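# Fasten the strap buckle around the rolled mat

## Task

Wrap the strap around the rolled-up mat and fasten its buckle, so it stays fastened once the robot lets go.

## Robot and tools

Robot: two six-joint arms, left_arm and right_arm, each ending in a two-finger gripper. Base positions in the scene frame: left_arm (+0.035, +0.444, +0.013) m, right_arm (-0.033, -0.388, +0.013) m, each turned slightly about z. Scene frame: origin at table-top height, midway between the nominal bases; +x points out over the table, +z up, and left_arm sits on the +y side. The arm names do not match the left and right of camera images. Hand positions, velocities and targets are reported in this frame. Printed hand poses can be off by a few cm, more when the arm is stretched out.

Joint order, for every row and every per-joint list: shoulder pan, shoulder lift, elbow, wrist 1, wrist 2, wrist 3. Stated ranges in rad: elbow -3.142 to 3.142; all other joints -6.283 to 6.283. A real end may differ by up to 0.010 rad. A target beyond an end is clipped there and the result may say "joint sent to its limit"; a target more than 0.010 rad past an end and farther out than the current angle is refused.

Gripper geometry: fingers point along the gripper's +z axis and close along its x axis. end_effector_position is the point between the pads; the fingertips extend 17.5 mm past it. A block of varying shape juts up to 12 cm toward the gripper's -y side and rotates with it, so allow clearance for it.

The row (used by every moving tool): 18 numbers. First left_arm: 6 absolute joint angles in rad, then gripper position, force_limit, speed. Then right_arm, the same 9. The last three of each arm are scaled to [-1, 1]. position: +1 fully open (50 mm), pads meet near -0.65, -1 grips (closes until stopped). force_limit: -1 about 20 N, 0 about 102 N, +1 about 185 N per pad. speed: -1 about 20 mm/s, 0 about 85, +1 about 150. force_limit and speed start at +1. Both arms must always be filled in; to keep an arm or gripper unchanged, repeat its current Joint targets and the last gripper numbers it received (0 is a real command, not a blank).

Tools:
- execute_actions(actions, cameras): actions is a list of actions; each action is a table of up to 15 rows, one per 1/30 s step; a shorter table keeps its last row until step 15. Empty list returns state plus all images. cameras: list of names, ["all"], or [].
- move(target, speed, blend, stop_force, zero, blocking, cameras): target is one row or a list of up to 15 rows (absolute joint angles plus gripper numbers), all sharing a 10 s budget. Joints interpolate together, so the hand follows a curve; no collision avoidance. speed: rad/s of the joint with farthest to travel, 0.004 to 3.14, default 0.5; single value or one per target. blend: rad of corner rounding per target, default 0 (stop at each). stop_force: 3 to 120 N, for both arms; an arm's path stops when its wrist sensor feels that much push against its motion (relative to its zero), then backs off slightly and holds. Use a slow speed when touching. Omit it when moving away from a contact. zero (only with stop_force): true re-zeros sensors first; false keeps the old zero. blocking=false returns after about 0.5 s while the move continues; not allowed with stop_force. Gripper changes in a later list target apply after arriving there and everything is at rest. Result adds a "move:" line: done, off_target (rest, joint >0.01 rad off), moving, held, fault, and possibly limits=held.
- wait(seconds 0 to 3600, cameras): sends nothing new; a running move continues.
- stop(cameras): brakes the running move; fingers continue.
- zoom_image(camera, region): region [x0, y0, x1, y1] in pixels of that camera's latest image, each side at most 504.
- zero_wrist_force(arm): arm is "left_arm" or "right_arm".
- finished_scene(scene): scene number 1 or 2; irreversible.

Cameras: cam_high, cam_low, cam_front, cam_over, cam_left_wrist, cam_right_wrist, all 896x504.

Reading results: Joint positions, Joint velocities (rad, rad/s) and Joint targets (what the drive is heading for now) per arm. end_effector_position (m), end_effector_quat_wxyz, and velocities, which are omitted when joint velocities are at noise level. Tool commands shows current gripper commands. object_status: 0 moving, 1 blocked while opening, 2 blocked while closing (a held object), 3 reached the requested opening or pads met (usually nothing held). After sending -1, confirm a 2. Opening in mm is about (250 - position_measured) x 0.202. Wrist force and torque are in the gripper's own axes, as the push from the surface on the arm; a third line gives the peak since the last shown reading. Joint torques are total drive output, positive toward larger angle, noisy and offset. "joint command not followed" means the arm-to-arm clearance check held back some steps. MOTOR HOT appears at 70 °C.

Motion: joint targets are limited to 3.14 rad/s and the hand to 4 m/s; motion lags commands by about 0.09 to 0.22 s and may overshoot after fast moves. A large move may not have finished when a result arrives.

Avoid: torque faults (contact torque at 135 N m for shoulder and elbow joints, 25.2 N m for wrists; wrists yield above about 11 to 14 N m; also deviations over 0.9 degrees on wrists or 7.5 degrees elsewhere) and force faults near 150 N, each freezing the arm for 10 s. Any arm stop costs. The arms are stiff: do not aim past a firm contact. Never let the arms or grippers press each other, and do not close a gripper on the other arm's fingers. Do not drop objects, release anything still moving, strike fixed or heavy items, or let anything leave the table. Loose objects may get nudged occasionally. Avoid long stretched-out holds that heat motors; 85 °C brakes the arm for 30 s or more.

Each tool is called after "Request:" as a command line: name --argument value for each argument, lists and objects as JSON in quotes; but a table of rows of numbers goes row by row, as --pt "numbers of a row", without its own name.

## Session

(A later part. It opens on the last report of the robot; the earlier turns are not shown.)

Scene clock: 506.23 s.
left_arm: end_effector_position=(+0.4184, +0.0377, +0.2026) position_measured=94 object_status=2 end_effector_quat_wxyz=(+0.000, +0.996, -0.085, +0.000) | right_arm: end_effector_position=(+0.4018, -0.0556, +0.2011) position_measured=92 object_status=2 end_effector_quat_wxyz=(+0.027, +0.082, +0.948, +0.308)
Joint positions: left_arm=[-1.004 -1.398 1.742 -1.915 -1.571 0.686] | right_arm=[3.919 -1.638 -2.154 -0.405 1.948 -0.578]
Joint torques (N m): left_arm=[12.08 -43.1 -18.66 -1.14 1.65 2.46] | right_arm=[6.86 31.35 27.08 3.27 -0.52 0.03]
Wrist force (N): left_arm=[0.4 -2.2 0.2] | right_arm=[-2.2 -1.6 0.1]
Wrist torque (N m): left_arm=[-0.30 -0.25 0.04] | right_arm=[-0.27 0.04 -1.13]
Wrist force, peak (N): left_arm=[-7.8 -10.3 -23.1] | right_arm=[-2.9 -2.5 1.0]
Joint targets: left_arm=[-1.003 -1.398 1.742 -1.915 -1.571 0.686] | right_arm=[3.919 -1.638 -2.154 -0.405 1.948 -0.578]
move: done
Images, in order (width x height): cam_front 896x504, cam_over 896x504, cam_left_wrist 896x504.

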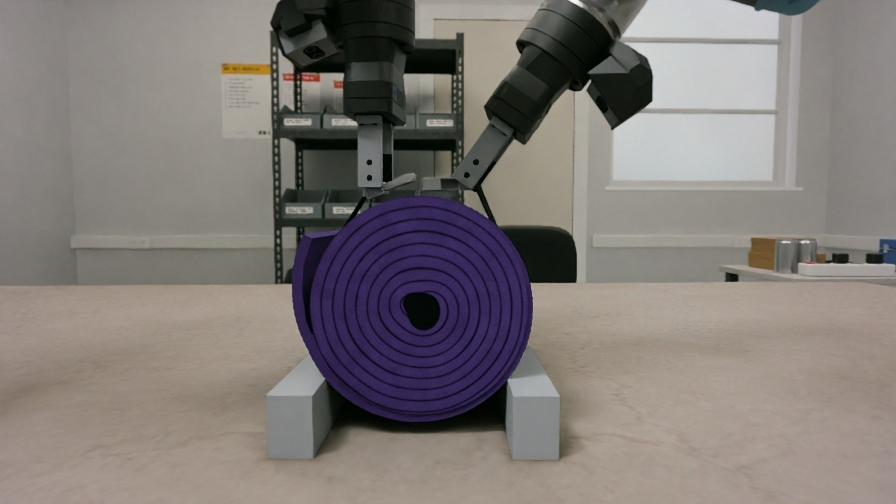

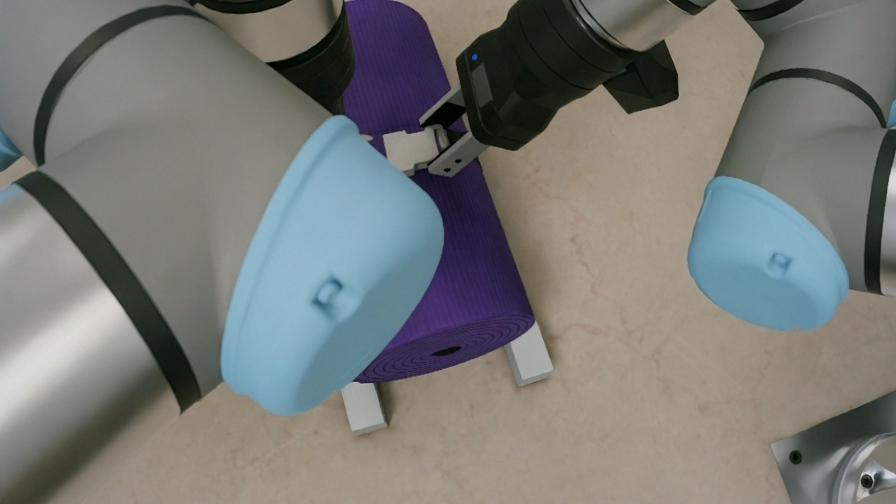

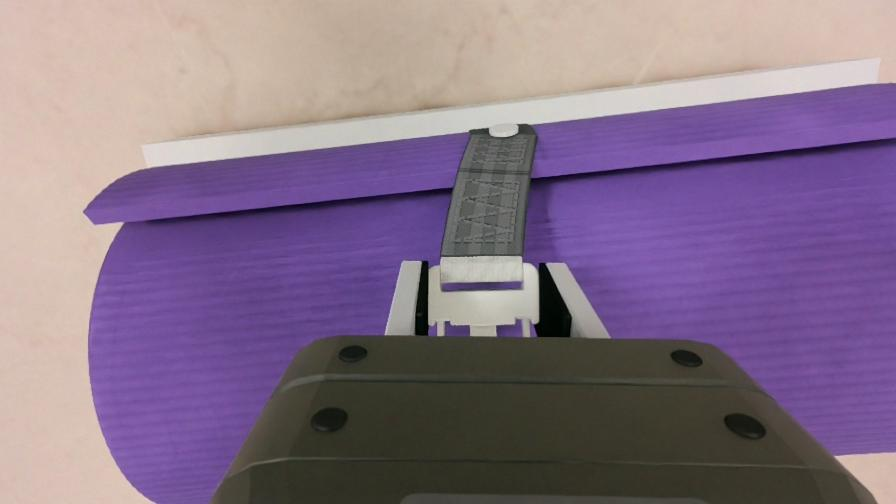

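Request:
move --target '[-1.0736,-1.3103,1.5891,-1.6489,-1.4307,0.6021,-1,0.8,-1,3.9192,-1.6383,-2.1541,-0.4052,1.9484,-0.5777,-1,0.8,-1]' --speed 0.2 --stop_force 20 --cameras '["cam_left_wrist","cam_front"]'

Request:
zoom_image --camera "cam_left_wrist" --region '[370, 140, 600, 340]'

Request:
zoom_image --camera "cam_front" --region '[340, 150, 480, 220]'

Scene clock: 542.57 s.
left_arm: end_effector_position=(+0.4178, +0.0355, +0.2066) position_measured=94 object_status=2 end_effector_quat_wxyz=(-0.121, +0.989, -0.085, +0.010) | right_arm: end_effector_position=(+0.4018, -0.0556, +0.2011) position_measured=92 object_status=2 end_effector_quat_wxyz=(+0.027, +0.082, +0.948, +0.308)
Joint positions: left_arm=[-1.074 -1.31 1.589 -1.649 -1.431 0.602] | right_arm=[3.919 -1.638 -2.154 -0.405 1.948 -0.578]
Joint torques (N m): left_arm=[10.89 -47.79 -17.61 -5.12 -1.72 2.5] | right_arm=[6.77 31.25 27.26 3.31 -0.52 0.03]
Wrist force (N): left_arm=[0.8 -1.3 1.7] | right_arm=[-2.4 -2.0 0.1]
Wrist torque (N m): left_arm=[-0.25 -0.27 0.07] | right_arm=[-0.31 0.05 -1.13]
Wrist force, peak (N): left_arm=[1.3 -1.2 2.4] | right_arm=[-3.0 -2.3 0.9]
Joint targets: left_arm=[-1.074 -1.310 1.589 -1.649 -1.431 0.602] | right_arm=[3.919 -1.638 -2.154 -0.405 1.948 -0.578]
move: done
Images, in order (width x height): cam_front 896x504, cam_left_wrist 896x504.

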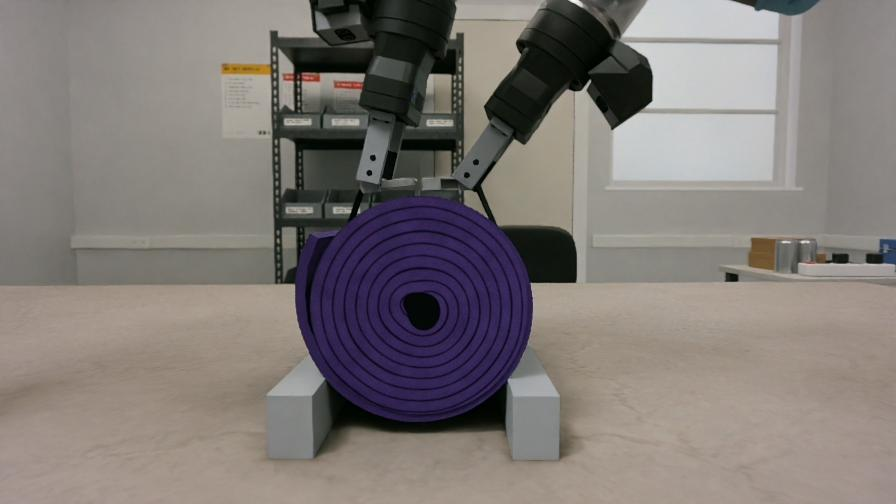

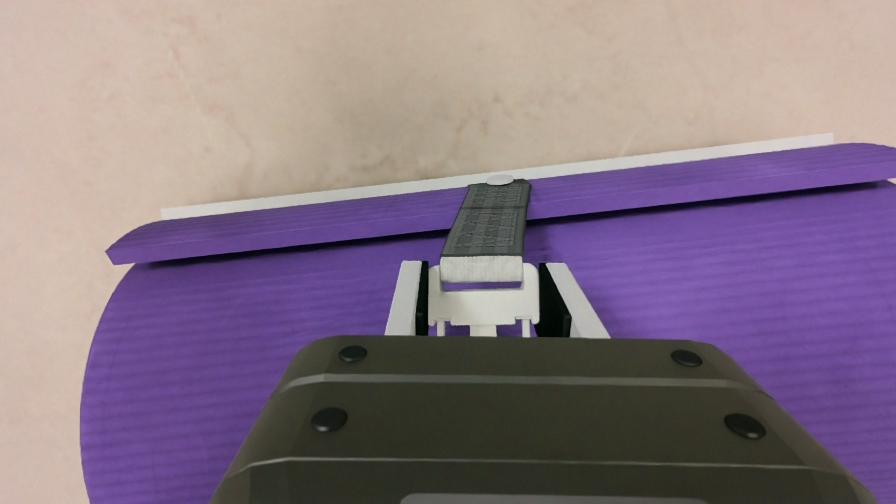

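Scaled by 2.191.

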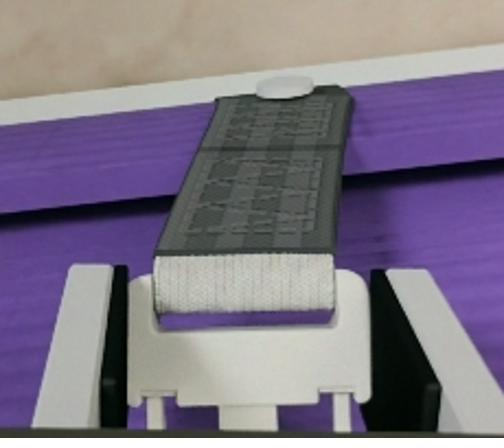

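Scaled by 3.600.

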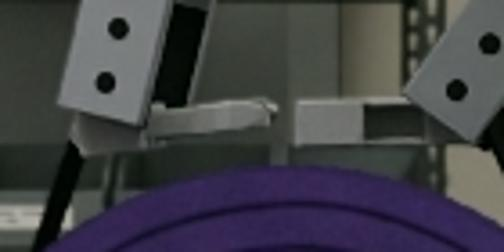

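Request:
execute_actions --actions '[]' --cameras '["cam_over","cam_high","cam_right_wrist"]'

Request:
zoom_image --camera "cam_over" --region '[300, 80, 480, 200]'

Request:
zoom_image --camera "cam_right_wrist" --region '[350, 140, 600, 340]'

Request:
zoom_image --camera "cam_high" --region '[340, 170, 480, 270]'

Scene clock: 554.10 s.
left_arm: end_effector_position=(+0.4178, +0.0355, +0.2066) position_measured=94 object_status=2 end_effector_quat_wxyz=(-0.121, +0.989, -0.085, +0.010) | right_arm: end_effector_position=(+0.4018, -0.0556, +0.2011) position_measured=92 object_status=2 end_effector_quat_wxyz=(+0.027, +0.082, +0.948, +0.308)
Joint positions: left_arm=[-1.074 -1.31 1.589 -1.649 -1.431 0.602] | right_arm=[3.919 -1.638 -2.154 -0.405 1.948 -0.578]
Joint velocities: within noise
Joint torques (N m): left_arm=[10.33 -48.43 -18.2 -5.18 -1.44 2.46] | right_arm=[6.73 30.56 26.78 3.32 -0.44 -0.03]
Motor temperatures (°C): left_arm=[25 28 25 33 33 32] | right_arm=[29 29 24 29 38 32]
Wrist force (N): left_arm=[0.5 -1.5 1.0] | right_arm=[-2.0 -1.4 -0.2]
Wrist torque (N m): left_arm=[-0.26 -0.28 0.07] | right_arm=[-0.27 0.04 -1.13]
Wrist force, peak (N): left_arm=[1.3 -1.0 2.6] | right_arm=[-2.9 -2.3 0.9]
Joint targets: left_arm=[-1.074 -1.310 1.589 -1.649 -1.431 0.602] | right_arm=[3.919 -1.638 -2.154 -0.405 1.948 -0.578]
Tool commands: left_gripper/position=-1.0 left_gripper/force_limit=+0.8 left_gripper/speed=-1.0 right_gripper/position=-1.0 right_gripper/force_limit=+0.8 right_gripper/speed=-1.0
Images, in order (width x height): cam_high 896x504, cam_over 896x504, cam_right_wrist 896x504.

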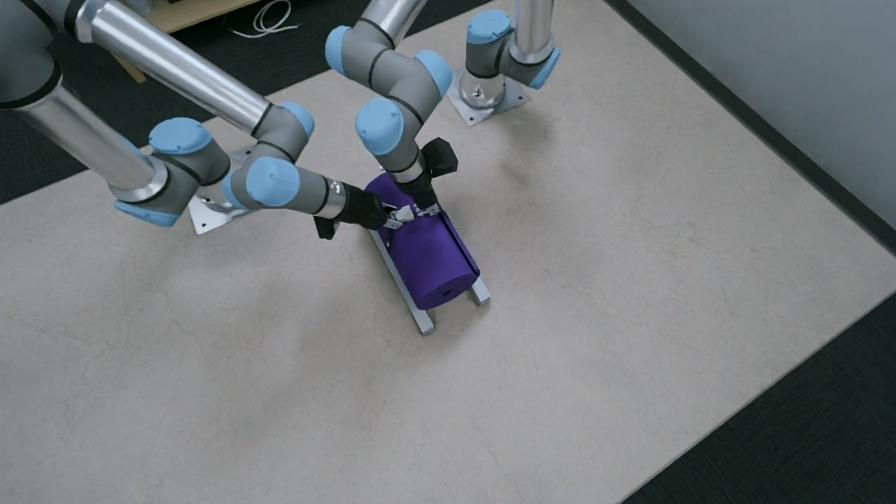

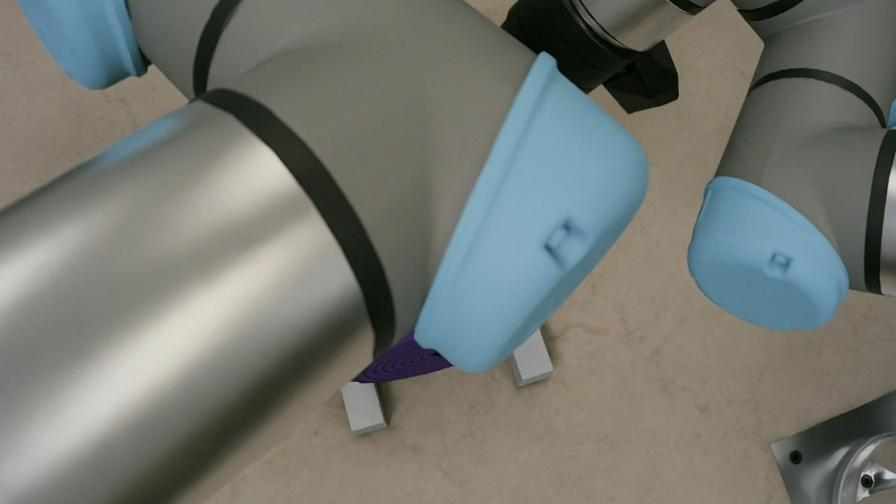

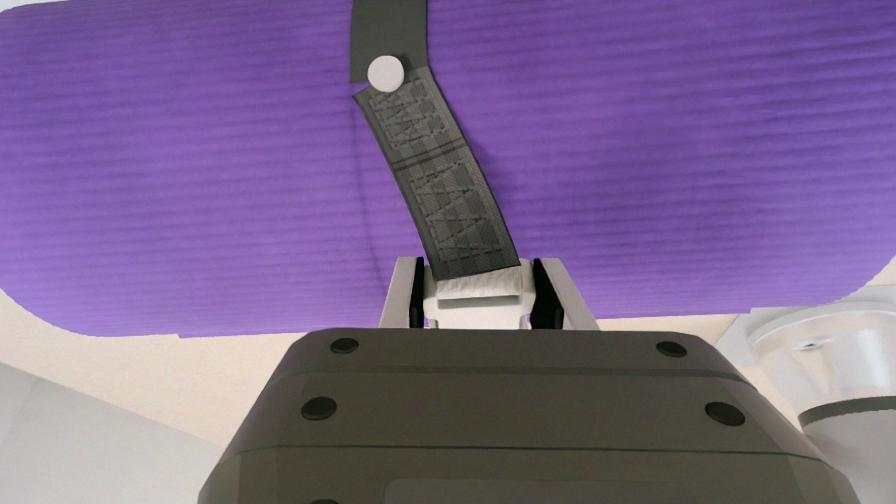

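Scaled by 2.800.

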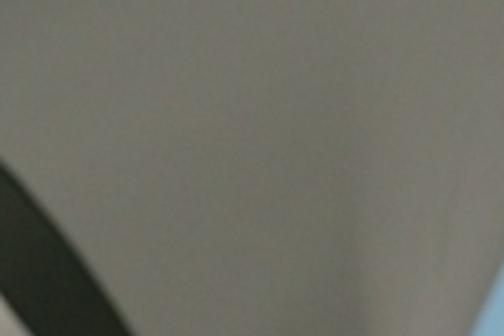

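Scaled by 2.016.

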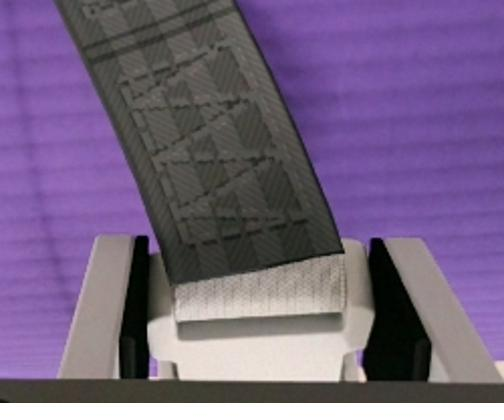

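Scaled by 3.600.

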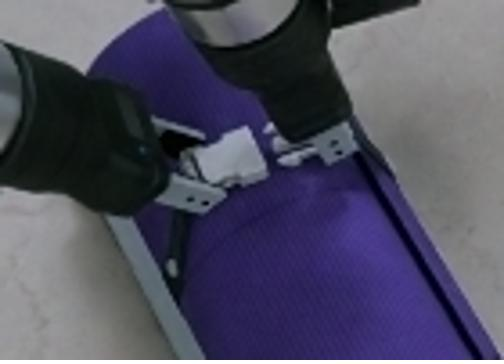

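Request:
zoom_image --camera "cam_high" --region '[385, 195, 445, 235]'

Scaled by 8.400.

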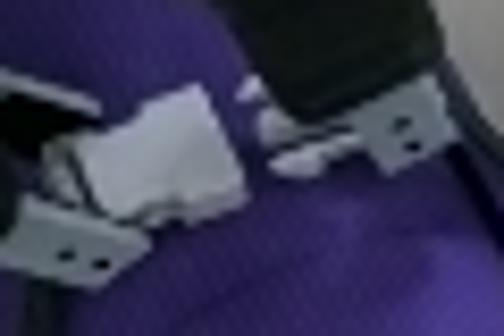

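Request:
move --pt "-1.0736 -1.3076 1.5960 -1.6585 -1.4307 0.6021 -1 0.8 -1 3.9192 -1.6383 -2.1541 -0.4052 1.9484 -0.5777 -1 0.8 -1" --pt "-1.0864 -1.2866 1.5666 -1.6483 -1.4334 0.5890 -1 0.8 -1 3.9192 -1.6383 -2.1541 -0.4052 1.9484 -0.5777 -1 0.8 -1" --speed 0.03 --stop_force 15 --cameras '["cam_front","cam_high"]'

Request:
zoom_image --camera "cam_high" --region '[385, 195, 445, 235]'

Request:
zoom_image --camera "cam_front" --region '[340, 150, 480, 220]'

Scene clock: 574.37 s.
left_arm: end_effector_position=(+0.4157, +0.0221, +0.2033) position_measured=94 object_status=2 end_effector_quat_wxyz=(-0.121, +0.989, -0.085, +0.010) | right_arm: end_effector_position=(+0.4018, -0.0556, +0.2011) position_measured=92 object_status=2 end_effector_quat_wxyz=(+0.027, +0.082, +0.948, +0.308)
Joint positions: left_arm=[-1.086 -1.287 1.567 -1.648 -1.433 0.589] | right_arm=[3.919 -1.638 -2.154 -0.405 1.948 -0.578]
Joint torques (N m): left_arm=[8.64 -48.39 -19.48 -6.7 0.2 2.41] | right_arm=[6.56 30.1 26.64 4 3.72 -0.09]
Wrist force (N): left_arm=[-2.4 -5.4 1.8] | right_arm=[-6.4 -6.4 0.1]
Wrist torque (N m): left_arm=[-0.30 -0.30 0.19] | right_arm=[-0.30 -0.13 -1.02]
Wrist force, peak (N): left_arm=[-3.1 -7.2 1.2] | right_arm=[-6.6 -7.8 -1.1]
Joint targets: left_arm=[-1.086 -1.287 1.567 -1.648 -1.433 0.589] | right_arm=[3.919 -1.638 -2.154 -0.405 1.948 -0.578]
move: done
Images, in order (width x height): cam_high 896x504, cam_front 896x504.

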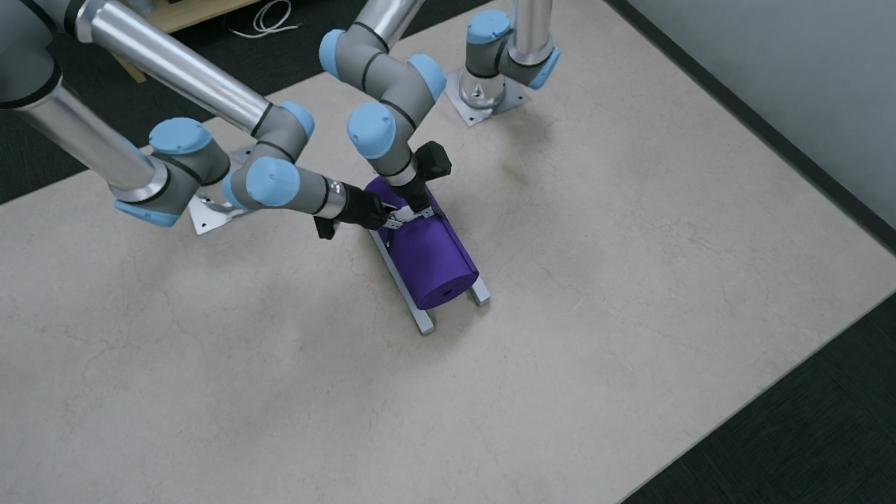

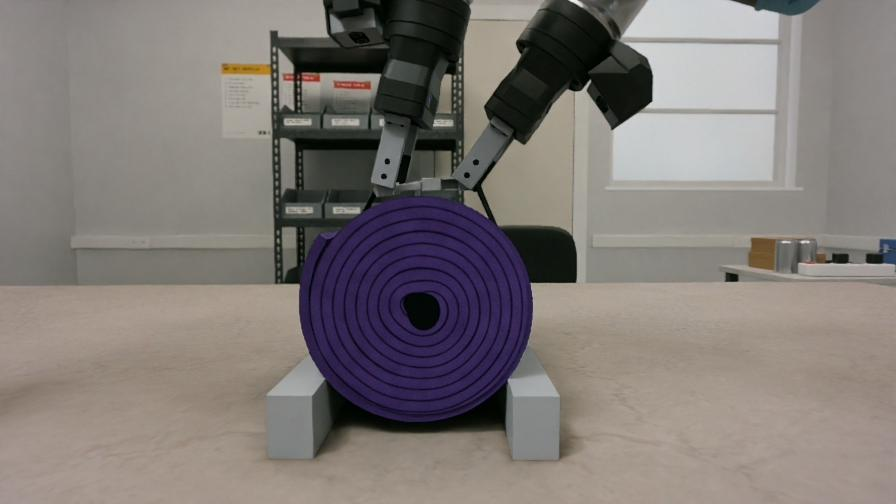

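Scaled by 8.400.

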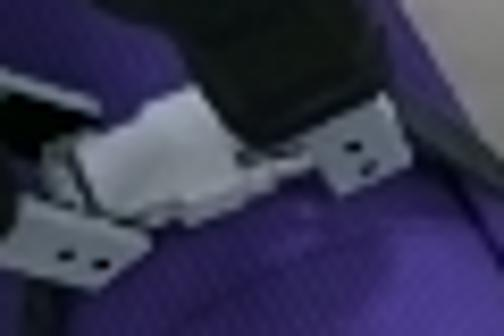

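Scaled by 3.600.

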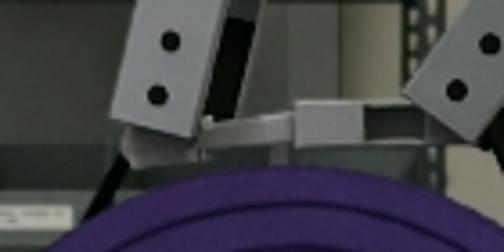

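Request:
move --target '[-1.0958,-1.2716,1.5417,-1.6372,-1.4352,0.5800,-1,0.8,-1,3.9192,-1.6383,-2.1541,-0.4052,1.9484,-0.5777,-1,0.8,-1]' --speed 0.03 --stop_force 20 --cameras '["cam_front","cam_high"]'

Request:
zoom_image --camera "cam_front" --region '[340, 150, 480, 220]'

Request:
zoom_image --camera "cam_high" --region '[385, 195, 445, 235]'

Scene clock: 588.07 s.
left_arm: end_effector_position=(+0.4146, +0.0150, +0.2046) position_measured=94 object_status=2 end_effector_quat_wxyz=(-0.121, +0.989, -0.085, +0.010) | right_arm: end_effector_position=(+0.4018, -0.0556, +0.2011) position_measured=92 object_status=2 end_effector_quat_wxyz=(+0.027, +0.082, +0.948, +0.308)
Joint positions: left_arm=[-1.093 -1.276 1.549 -1.64 -1.435 0.583] | right_arm=[3.919 -1.638 -2.154 -0.405 1.948 -0.578]
Joint torques (N m): left_arm=[7.96 -52.33 -23.43 -8.56 2.2 2.16] | right_arm=[6.13 29.3 26.98 5.13 5.33 -0.08]
Wrist force (N): left_arm=[-5.1 -11.2 7.8] | right_arm=[-9.1 -9.4 -5.9]
Wrist torque (N m): left_arm=[-0.02 -0.52 0.30] | right_arm=[-0.27 -0.39 -1.09]
Wrist force, peak (N): left_arm=[-5.6 -24.2 9.4] | right_arm=[-9.1 -20.0 -13.6]
Joint targets: left_arm=[-1.093 -1.276 1.549 -1.640 -1.435 0.583] | right_arm=[3.919 -1.638 -2.154 -0.405 1.948 -0.578]
move: contact (left_arm)
Images, in order (width x height): cam_high 896x504, cam_front 896x504.

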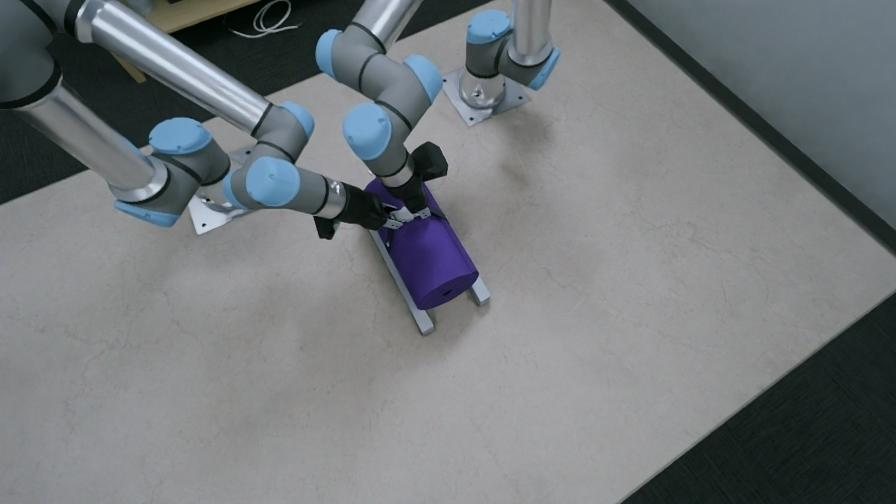

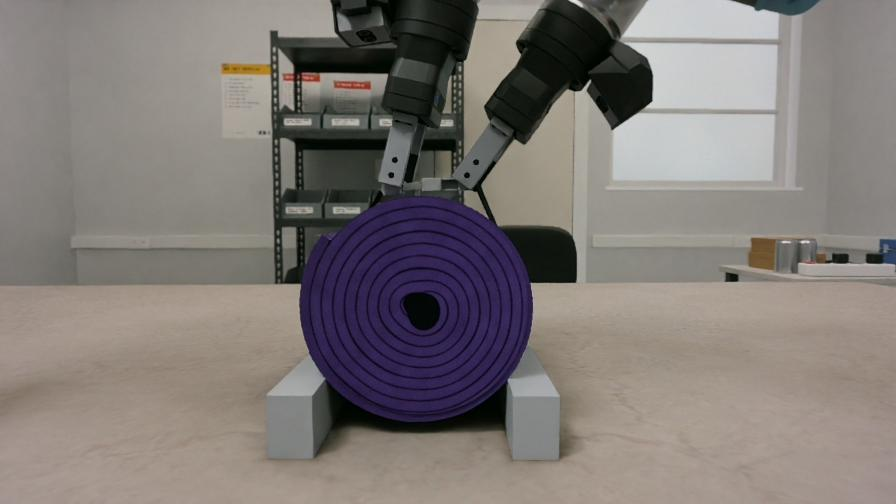

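Scaled by 3.600.

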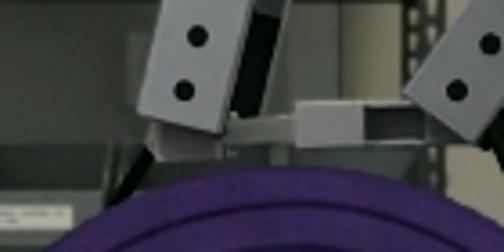

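Scaled by 8.400.

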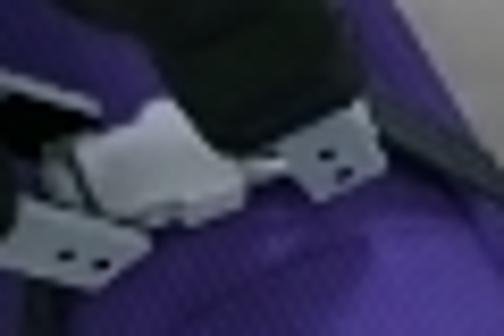

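Request:
move --pt "-1.093 -1.276 1.549 -1.64 -1.435 0.583 0.8 0.8 -1 3.9192 -1.6383 -2.1541 -0.4052 1.9484 -0.5777 -1 0.8 -1" --pt "-1.093 -1.2973 1.4617 -1.5314 -1.435 0.583 0.8 0.8 -1 3.9192 -1.6383 -2.1541 -0.4052 1.9484 -0.5777 -1 0.8 -1" --pt "-0.7944 -1.5227 1.9792 -2.3735 -1.9714 0.8240 0.8 0.8 -1 3.9192 -1.6383 -2.1541 -0.4052 1.9484 -0.5777 -1 0.8 -1" --speed '[0.1,0.15,0.5]' --cameras '["cam_front","cam_left_wrist"]'

Request:
zoom_image --camera "cam_front" --region '[340, 150, 480, 220]'

Request:
zoom_image --camera "cam_left_wrist" --region '[370, 140, 600, 340]'

Scene clock: 612.13 s.
left_arm: end_effector_position=(+0.4221, +0.0553, +0.2363) position_measured=32 object_status=3 end_effector_quat_wxyz=(+0.258, +0.962, -0.082, -0.022) | right_arm: end_effector_position=(+0.4018, -0.0556, +0.2011) position_measured=92 object_status=2 end_effector_quat_wxyz=(+0.027, +0.082, +0.948, +0.308)
Joint positions: left_arm=[-0.794 -1.523 1.979 -2.373 -1.971 0.824] | right_arm=[3.919 -1.638 -2.154 -0.405 1.948 -0.578]
Joint torques (N m): left_arm=[-6.36 -23.03 -19.69 -4.95 -1.04 -2.47] | right_arm=[5.78 28.81 26.52 6.1 -0.73 -0.2]
Wrist force (N): left_arm=[0.1 -3.1 0.1] | right_arm=[-3.3 -0.5 3.5]
Wrist torque (N m): left_arm=[-0.55 -0.22 -0.15] | right_arm=[0.10 0.04 -1.08]
Wrist force, peak (N): left_arm=[-5.0 -11.3 8.0] | right_arm=[-9.7 -10.0 -4.9]
Joint targets: left_arm=[-0.794 -1.523 1.979 -2.373 -1.971 0.824] | right_arm=[3.919 -1.638 -2.154 -0.405 1.948 -0.578]
move: done

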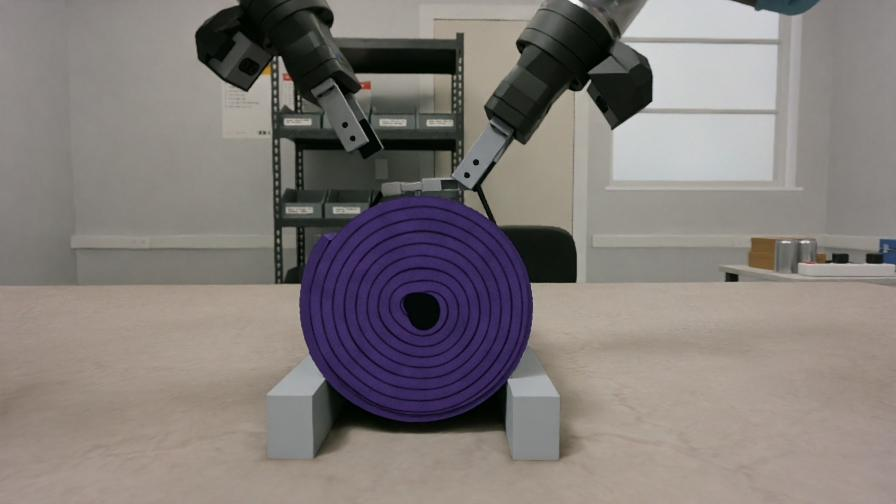

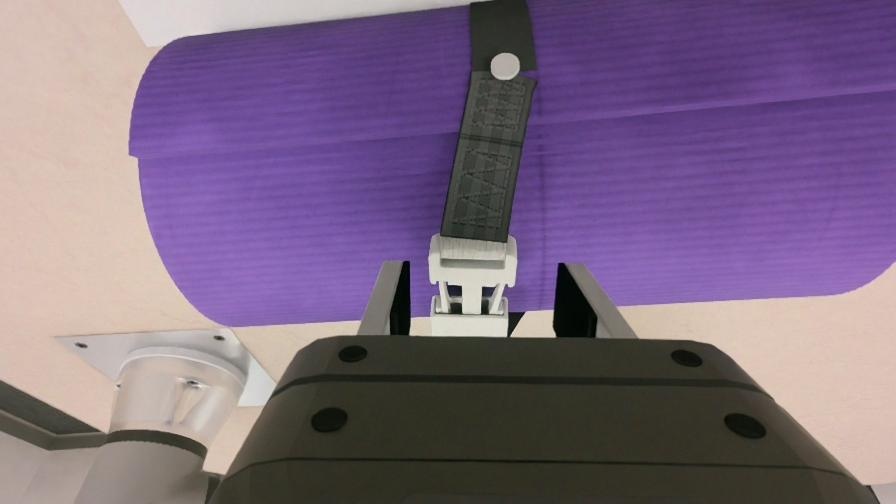

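Scaled by 3.600.

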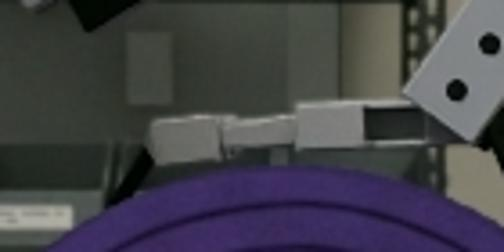

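Scaled by 2.191.

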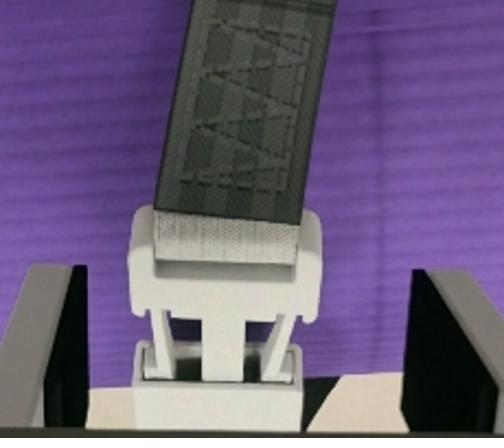

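Request:
move --target '[-0.8350,-1.4402,2.0191,-2.5117,-1.9575,0.7828,0.8,0.8,-1,3.9192,-1.6383,-2.1541,-0.4052,1.9484,-0.5777,-1,0.8,-1]' --speed 0.12 --stop_force 10

Request:
move --target '[-0.8350,-1.4402,2.0191,-2.5117,-1.9575,0.7828,-1,0.8,-1,3.9192,-1.6383,-2.1541,-0.4052,1.9484,-0.5777,-1,0.8,-1]' --cameras '["cam_front","cam_left_wrist"]'

Request:
zoom_image --camera "cam_front" --region '[340, 150, 480, 220]'

Request:
zoom_image --camera "cam_left_wrist" --region '[370, 140, 600, 340]'

Scene clock: 620.40 s.
left_arm: end_effector_position=(+0.4178, +0.0306, +0.1929) position_measured=32 object_status=3 end_effector_quat_wxyz=(+0.258, +0.962, -0.082, -0.022) | right_arm: end_effector_position=(+0.4018, -0.0556, +0.2011) position_measured=92 object_status=2 end_effector_quat_wxyz=(+0.027, +0.082, +0.948, +0.308)
Joint positions: left_arm=[-0.835 -1.44 2.019 -2.512 -1.957 0.783] | right_arm=[3.919 -1.638 -2.154 -0.405 1.948 -0.578]
Joint torques (N m): left_arm=[10.07 -39 -29 -1.17 -2.69 2.44] | right_arm=[5.86 28.71 26.47 6.14 -0.7 -0.13]
Wrist force (N): left_arm=[-0.1 -3.3 0.6] | right_arm=[-3.8 -1.4 4.8]
Wrist torque (N m): left_arm=[-0.58 -0.18 -0.10] | right_arm=[0.06 0.02 -1.08]
Wrist force, peak (N): left_arm=[0.2 -3.7 0.3] | right_arm=[-4.1 -1.5 4.8]
Joint targets: left_arm=[-0.835 -1.440 2.019 -2.512 -1.957 0.783] | right_arm=[3.919 -1.638 -2.154 -0.405 1.948 -0.578]
move: done

Scene clock: 621.23 s.
left_arm: end_effector_position=(+0.4178, +0.0306, +0.1929) position_measured=92 object_status=2 end_effector_quat_wxyz=(+0.258, +0.962, -0.082, -0.022) | right_arm: end_effector_position=(+0.4018, -0.0557, +0.2011) position_measured=92 object_status=2 end_effector_quat_wxyz=(+0.027, +0.082, +0.948, +0.308)
Joint positions: left_arm=[-0.835 -1.44 2.019 -2.512 -1.958 0.783] | right_arm=[3.919 -1.638 -2.154 -0.405 1.948 -0.578]
Joint torques (N m): left_arm=[10.53 -39.01 -28.62 -4.21 -1.22 2.26] | right_arm=[5.83 28.13 26.33 5.94 3.44 -0.08]
Wrist force (N): left_arm=[-5.5 -5.7 -1.6] | right_arm=[-7.8 -3.3 1.4]
Wrist torque (N m): left_arm=[-0.58 -0.22 0.01] | right_arm=[0.06 -0.19 -0.87]
Wrist force, peak (N): left_arm=[-5.3 -6.1 -1.4] | right_arm=[-8.7 -4.4 2.7]
Joint targets: left_arm=[-0.835 -1.440 2.019 -2.512 -1.957 0.783] | right_arm=[3.919 -1.638 -2.154 -0.405 1.948 -0.578]
move: done

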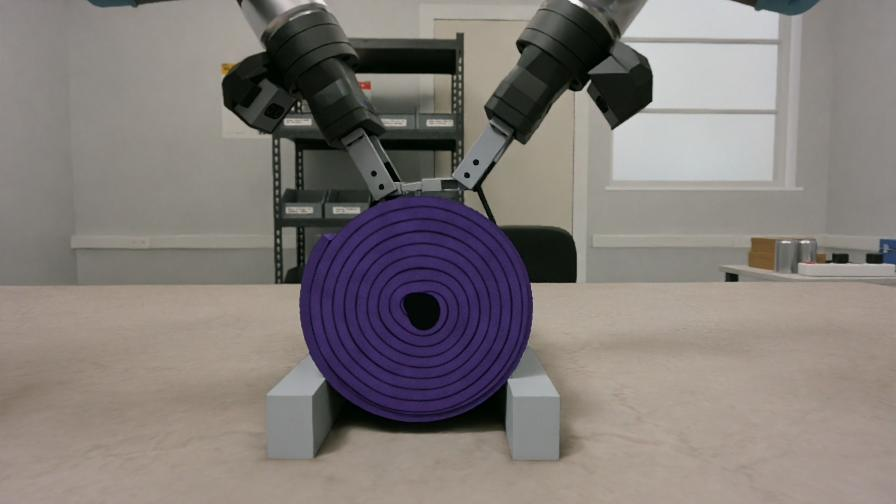

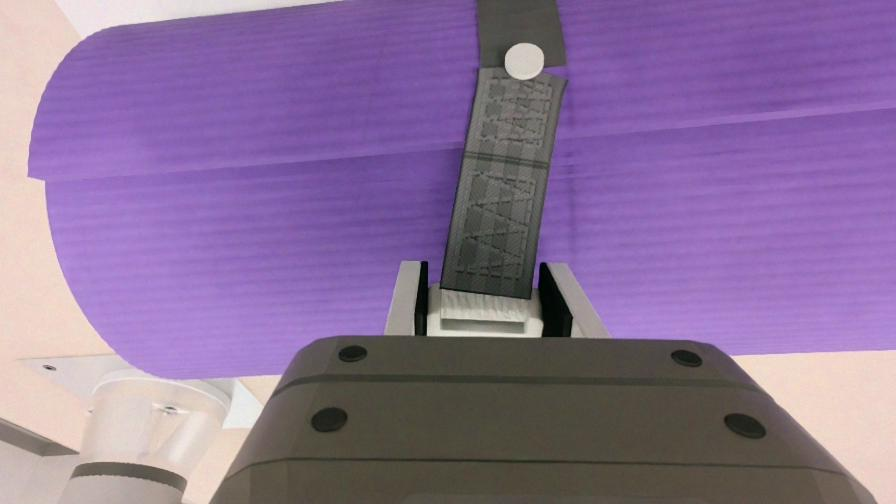

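Scaled by 3.600.

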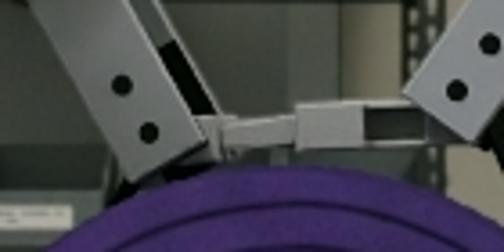

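Scaled by 2.191.

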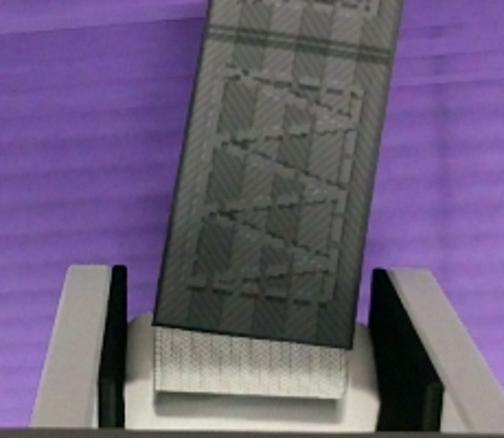

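Request:
move --target '[-0.8910,-1.4286,1.9506,-2.4207,-1.8901,0.7455,-1,0.8,-1,3.9192,-1.6383,-2.1541,-0.4052,1.9484,-0.5777,-1,0.8,-1]' --speed 0.04 --stop_force 40 --cameras '["cam_front","cam_high"]'

Request:
zoom_image --camera "cam_front" --region '[340, 150, 480, 220]'

Request:
zoom_image --camera "cam_high" --region '[385, 195, 445, 235]'

Scene clock: 635.40 s.
left_arm: end_effector_position=(+0.4144, +0.0098, +0.1995) position_measured=92 object_status=2 end_effector_quat_wxyz=(+0.224, +0.971, -0.083, -0.019) | right_arm: end_effector_position=(+0.4018, -0.0556, +0.2011) position_measured=92 object_status=2 end_effector_quat_wxyz=(+0.027, +0.082, +0.948, +0.308)
Joint positions: left_arm=[-0.891 -1.429 1.95 -2.42 -1.89 0.745] | right_arm=[3.919 -1.638 -2.154 -0.405 1.948 -0.578]
Joint torques (N m): left_arm=[-9.01 -37.47 -40.04 -15.36 -7.68 -0.75] | right_arm=[12.09 27.36 19.6 6.29 5.9 -0.17]
Wrist force (N): left_arm=[-9.3 -47.7 -1.0] | right_arm=[-13.5 -24.3 -27.7]
Wrist torque (N m): left_arm=[-0.33 -0.17 -0.32] | right_arm=[-0.36 -0.51 -0.55]
Wrist force, peak (N): left_arm=[-9.3 -48.2 -0.7] | right_arm=[-12.9 -23.8 -28.8]
Joint targets: left_arm=[-0.891 -1.429 1.950 -2.420 -1.890 0.745] | right_arm=[3.919 -1.638 -2.154 -0.405 1.948 -0.578]
move: contact (left_arm)
Images, in order (width x height): cam_high 896x504, cam_front 896x504.

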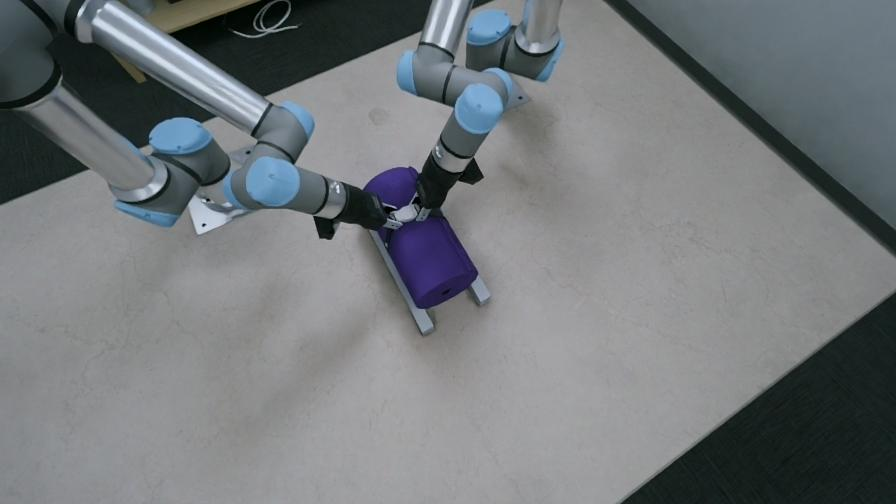

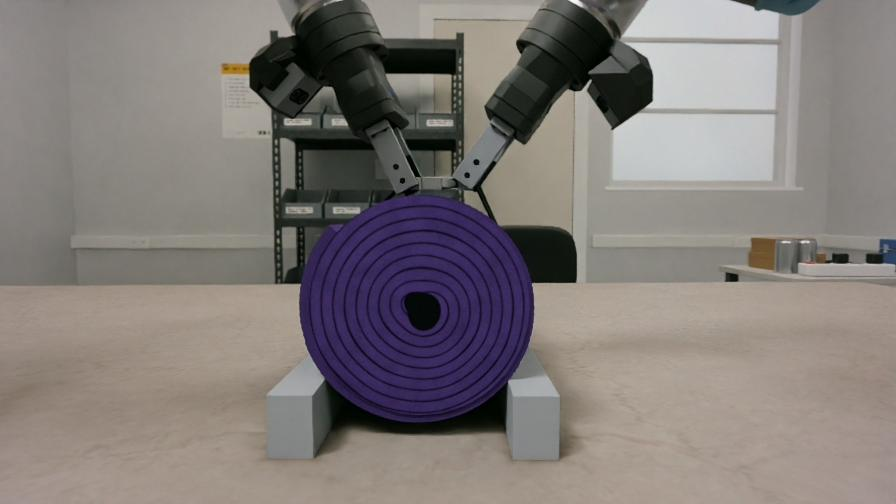

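Scaled by 3.600.

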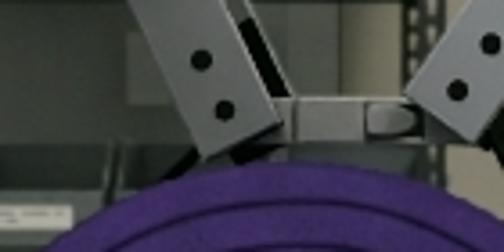

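Scaled by 8.400.

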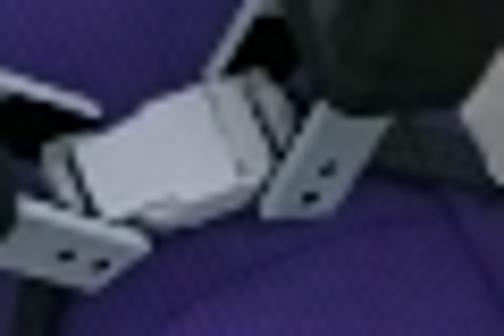

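Request:
move --target '[-0.8870,-1.4355,1.9565,-2.4217,-1.8901,0.7495,-1,0.8,-1,3.9192,-1.6383,-2.1541,-0.4052,1.9484,-0.5777,-1,0.8,-1]' --speed 0.02 --stop_force 60 --cameras '["cam_front"]'

Request:
zoom_image --camera "cam_front" --region '[340, 150, 480, 220]'

Scene clock: 640.40 s.
left_arm: end_effector_position=(+0.4146, +0.0123, +0.2005) position_measured=92 object_status=2 end_effector_quat_wxyz=(+0.225, +0.971, -0.083, -0.018) | right_arm: end_effector_position=(+0.4018, -0.0556, +0.2011) position_measured=92 object_status=2 end_effector_quat_wxyz=(+0.027, +0.082, +0.948, +0.308)
Joint positions: left_arm=[-0.888 -1.434 1.955 -2.422 -1.89 0.749] | right_arm=[3.919 -1.638 -2.154 -0.405 1.948 -0.578]
Joint torques (N m): left_arm=[2.8 -38.71 -35.07 -2.56 2.87 -2.33] | right_arm=[-14.05 26.95 -3.34 -4.1 -4.1 -0.19]
Wrist force (N): left_arm=[-4.5 9.2 29.2] | right_arm=[-7.3 31.8 4.7]
Wrist torque (N m): left_arm=[0.17 -0.13 -0.57] | right_arm=[-0.34 -0.40 -0.63]
Wrist force, peak (N): left_arm=[-8.8 -48.0 -0.8] | right_arm=[-13.5 -24.5 -27.3]
Joint targets: left_arm=[-0.888 -1.434 1.955 -2.422 -1.890 0.749] | right_arm=[3.919 -1.638 -2.154 -0.405 1.948 -0.578]
move: contact (left_arm)

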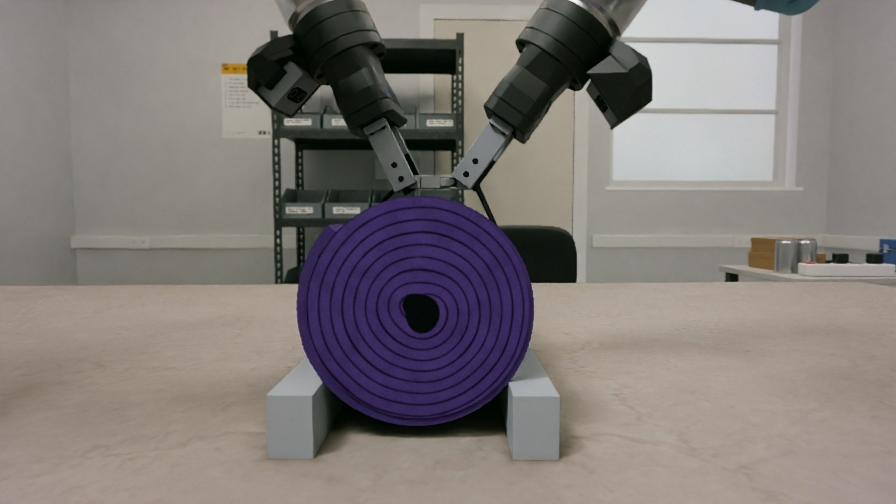

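Scaled by 3.600.

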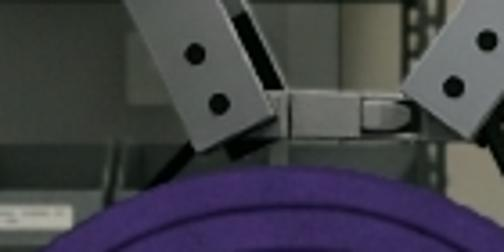

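Request:
move --pt "-0.8875 -1.434 1.955 -2.422 -1.89 0.749 1 0.8 -1 3.9192 -1.6383 -2.1541 -0.4052 1.9484 -0.5777 -1 0.8 -1" --pt "-0.8875 -1.509 1.865 -2.256 -1.89 0.749 1 0.8 -1 3.9192 -1.6383 -2.1541 -0.4052 1.9484 -0.5777 -1 0.8 -1" --speed '[0.1,0.15]'

Request:
move --target '[-0.8875,-1.509,1.865,-2.256,-1.89,0.749,1,0.8,-1,3.9192,-1.6561,-2.1670,-0.3745,1.9484,-0.5777,-1,0.8,-1]' --speed 0.05 --stop_force 8

Request:
move --pt "-0.8875 -1.509 1.865 -2.256 -1.89 0.749 1 0.8 -1 3.9192 -1.6561 -2.1670 -0.3745 1.9484 -0.5777 1 0.8 -1" --pt "-0.8875 -1.509 1.865 -2.256 -1.89 0.749 1 0.8 -1 3.9192 -1.5636 -2.0796 -0.5544 1.9484 -0.5777 1 0.8 -1" --speed '[0.05,0.2]' --cameras '["cam_over","cam_front"]'

Request:
zoom_image --camera "cam_front" --region '[340, 150, 480, 220]'

Scene clock: 655.93 s.
left_arm: end_effector_position=(+0.4124, +0.0160, +0.2622) position_measured=3 object_status=3 end_effector_quat_wxyz=(+0.225, +0.971, -0.083, -0.018) | right_arm: end_effector_position=(+0.4018, -0.0556, +0.2011) position_measured=92 object_status=2 end_effector_quat_wxyz=(+0.027, +0.082, +0.948, +0.308)
Joint positions: left_arm=[-0.887 -1.509 1.865 -2.256 -1.89 0.749] | right_arm=[3.919 -1.638 -2.154 -0.405 1.948 -0.578]
Joint torques (N m): left_arm=[-2.21 -22.01 -17.41 -6.38 -2.35 2.49] | right_arm=[6.74 26.36 32.53 6.73 4.51 -0.3]
Wrist force (N): left_arm=[-0.1 -3.0 0.0] | right_arm=[-2.1 -3.3 7.4]
Wrist torque (N m): left_arm=[-0.55 -0.20 -0.20] | right_arm=[-0.20 -0.11 -1.09]
Wrist force, peak (N): left_arm=[-4.0 9.2 30.2] | right_arm=[-7.0 32.3 4.5]
Joint targets: left_arm=[-0.887 -1.509 1.865 -2.256 -1.890 0.749] | right_arm=[3.919 -1.638 -2.154 -0.405 1.948 -0.578]
move: done

Scene clock: 657.63 s.
left_arm: end_effector_position=(+0.4123, +0.0160, +0.2621) position_measured=3 object_status=3 end_effector_quat_wxyz=(+0.225, +0.971, -0.083, -0.018) | right_arm: end_effector_position=(+0.4018, -0.0556, +0.1918) position_measured=92 object_status=2 end_effector_quat_wxyz=(+0.027, +0.082, +0.948, +0.308)
Joint positions: left_arm=[-0.887 -1.509 1.865 -2.256 -1.89 0.749] | right_arm=[3.919 -1.655 -2.166 -0.377 1.948 -0.578]
Joint torques (N m): left_arm=[-6.45 -23.27 -17.83 -5.5 -2.43 2.42] | right_arm=[6.4 34.78 28.65 5.18 1.82 -0.24]
Wrist force (N): left_arm=[-0.2 -3.1 0.0] | right_arm=[-1.5 1.7 1.9]
Wrist torque (N m): left_arm=[-0.56 -0.17 -0.20] | right_arm=[-0.25 -0.08 -1.07]
Wrist force, peak (N): left_arm=[-0.2 -3.2 0.1] | right_arm=[-2.3 -3.8 7.9]
Joint targets: left_arm=[-0.887 -1.509 1.865 -2.256 -1.890 0.749] | right_arm=[3.919 -1.655 -2.166 -0.377 1.948 -0.578]
move: contact (right_arm)

Scene clock: 660.10 s.
left_arm: end_effector_position=(+0.4123, +0.0160, +0.2621) position_measured=3 object_status=3 end_effector_quat_wxyz=(+0.225, +0.971, -0.083, -0.018) | right_arm: end_effector_position=(+0.4019, -0.0555, +0.2512) position_measured=3 object_status=3 end_effector_quat_wxyz=(+0.027, +0.082, +0.948, +0.308)
Joint positions: left_arm=[-0.887 -1.509 1.865 -2.256 -1.89 0.749] | right_arm=[3.919 -1.564 -2.08 -0.554 1.948 -0.578]
Joint torques (N m): left_arm=[-5.64 -23 -17.77 -4.73 -2.38 2.35] | right_arm=[4.49 11.1 12.64 4.2 -1.72 -0.29]
Wrist force (N): left_arm=[-0.1 -3.0 0.3] | right_arm=[0.2 0.7 -1.3]
Wrist torque (N m): left_arm=[-0.53 -0.18 -0.20] | right_arm=[-0.31 -0.08 -1.10]
Wrist force, peak (N): left_arm=[-0.3 -3.3 0.2] | right_arm=[-1.6 1.4 2.3]
Joint targets: left_arm=[-0.887 -1.509 1.865 -2.256 -1.890 0.749] | right_arm=[3.919 -1.564 -2.080 -0.554 1.948 -0.578]
move: done
Images, in order (width x height): cam_front 896x504, cam_over 896x504.

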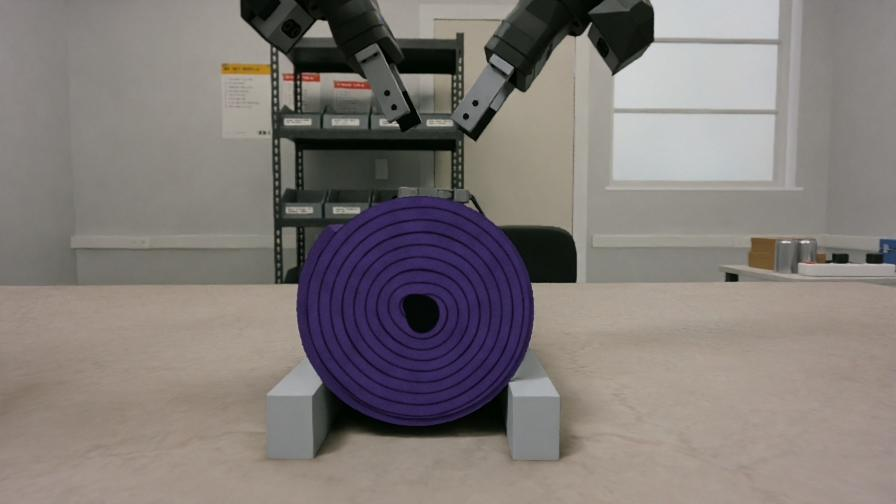

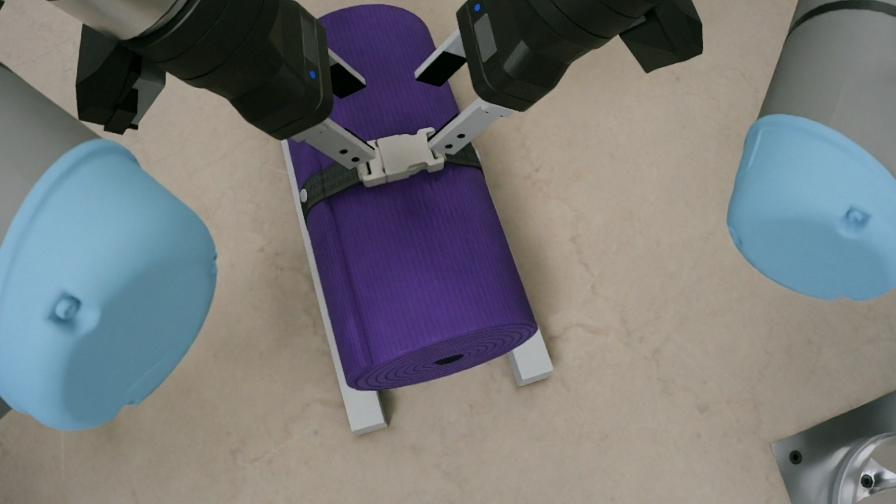

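Scaled by 3.600.

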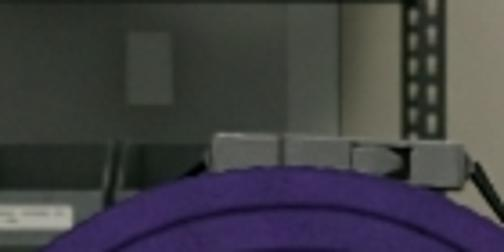

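Buckled.

Request:
finished_scene --scene 2

The scene is finished: the task was done.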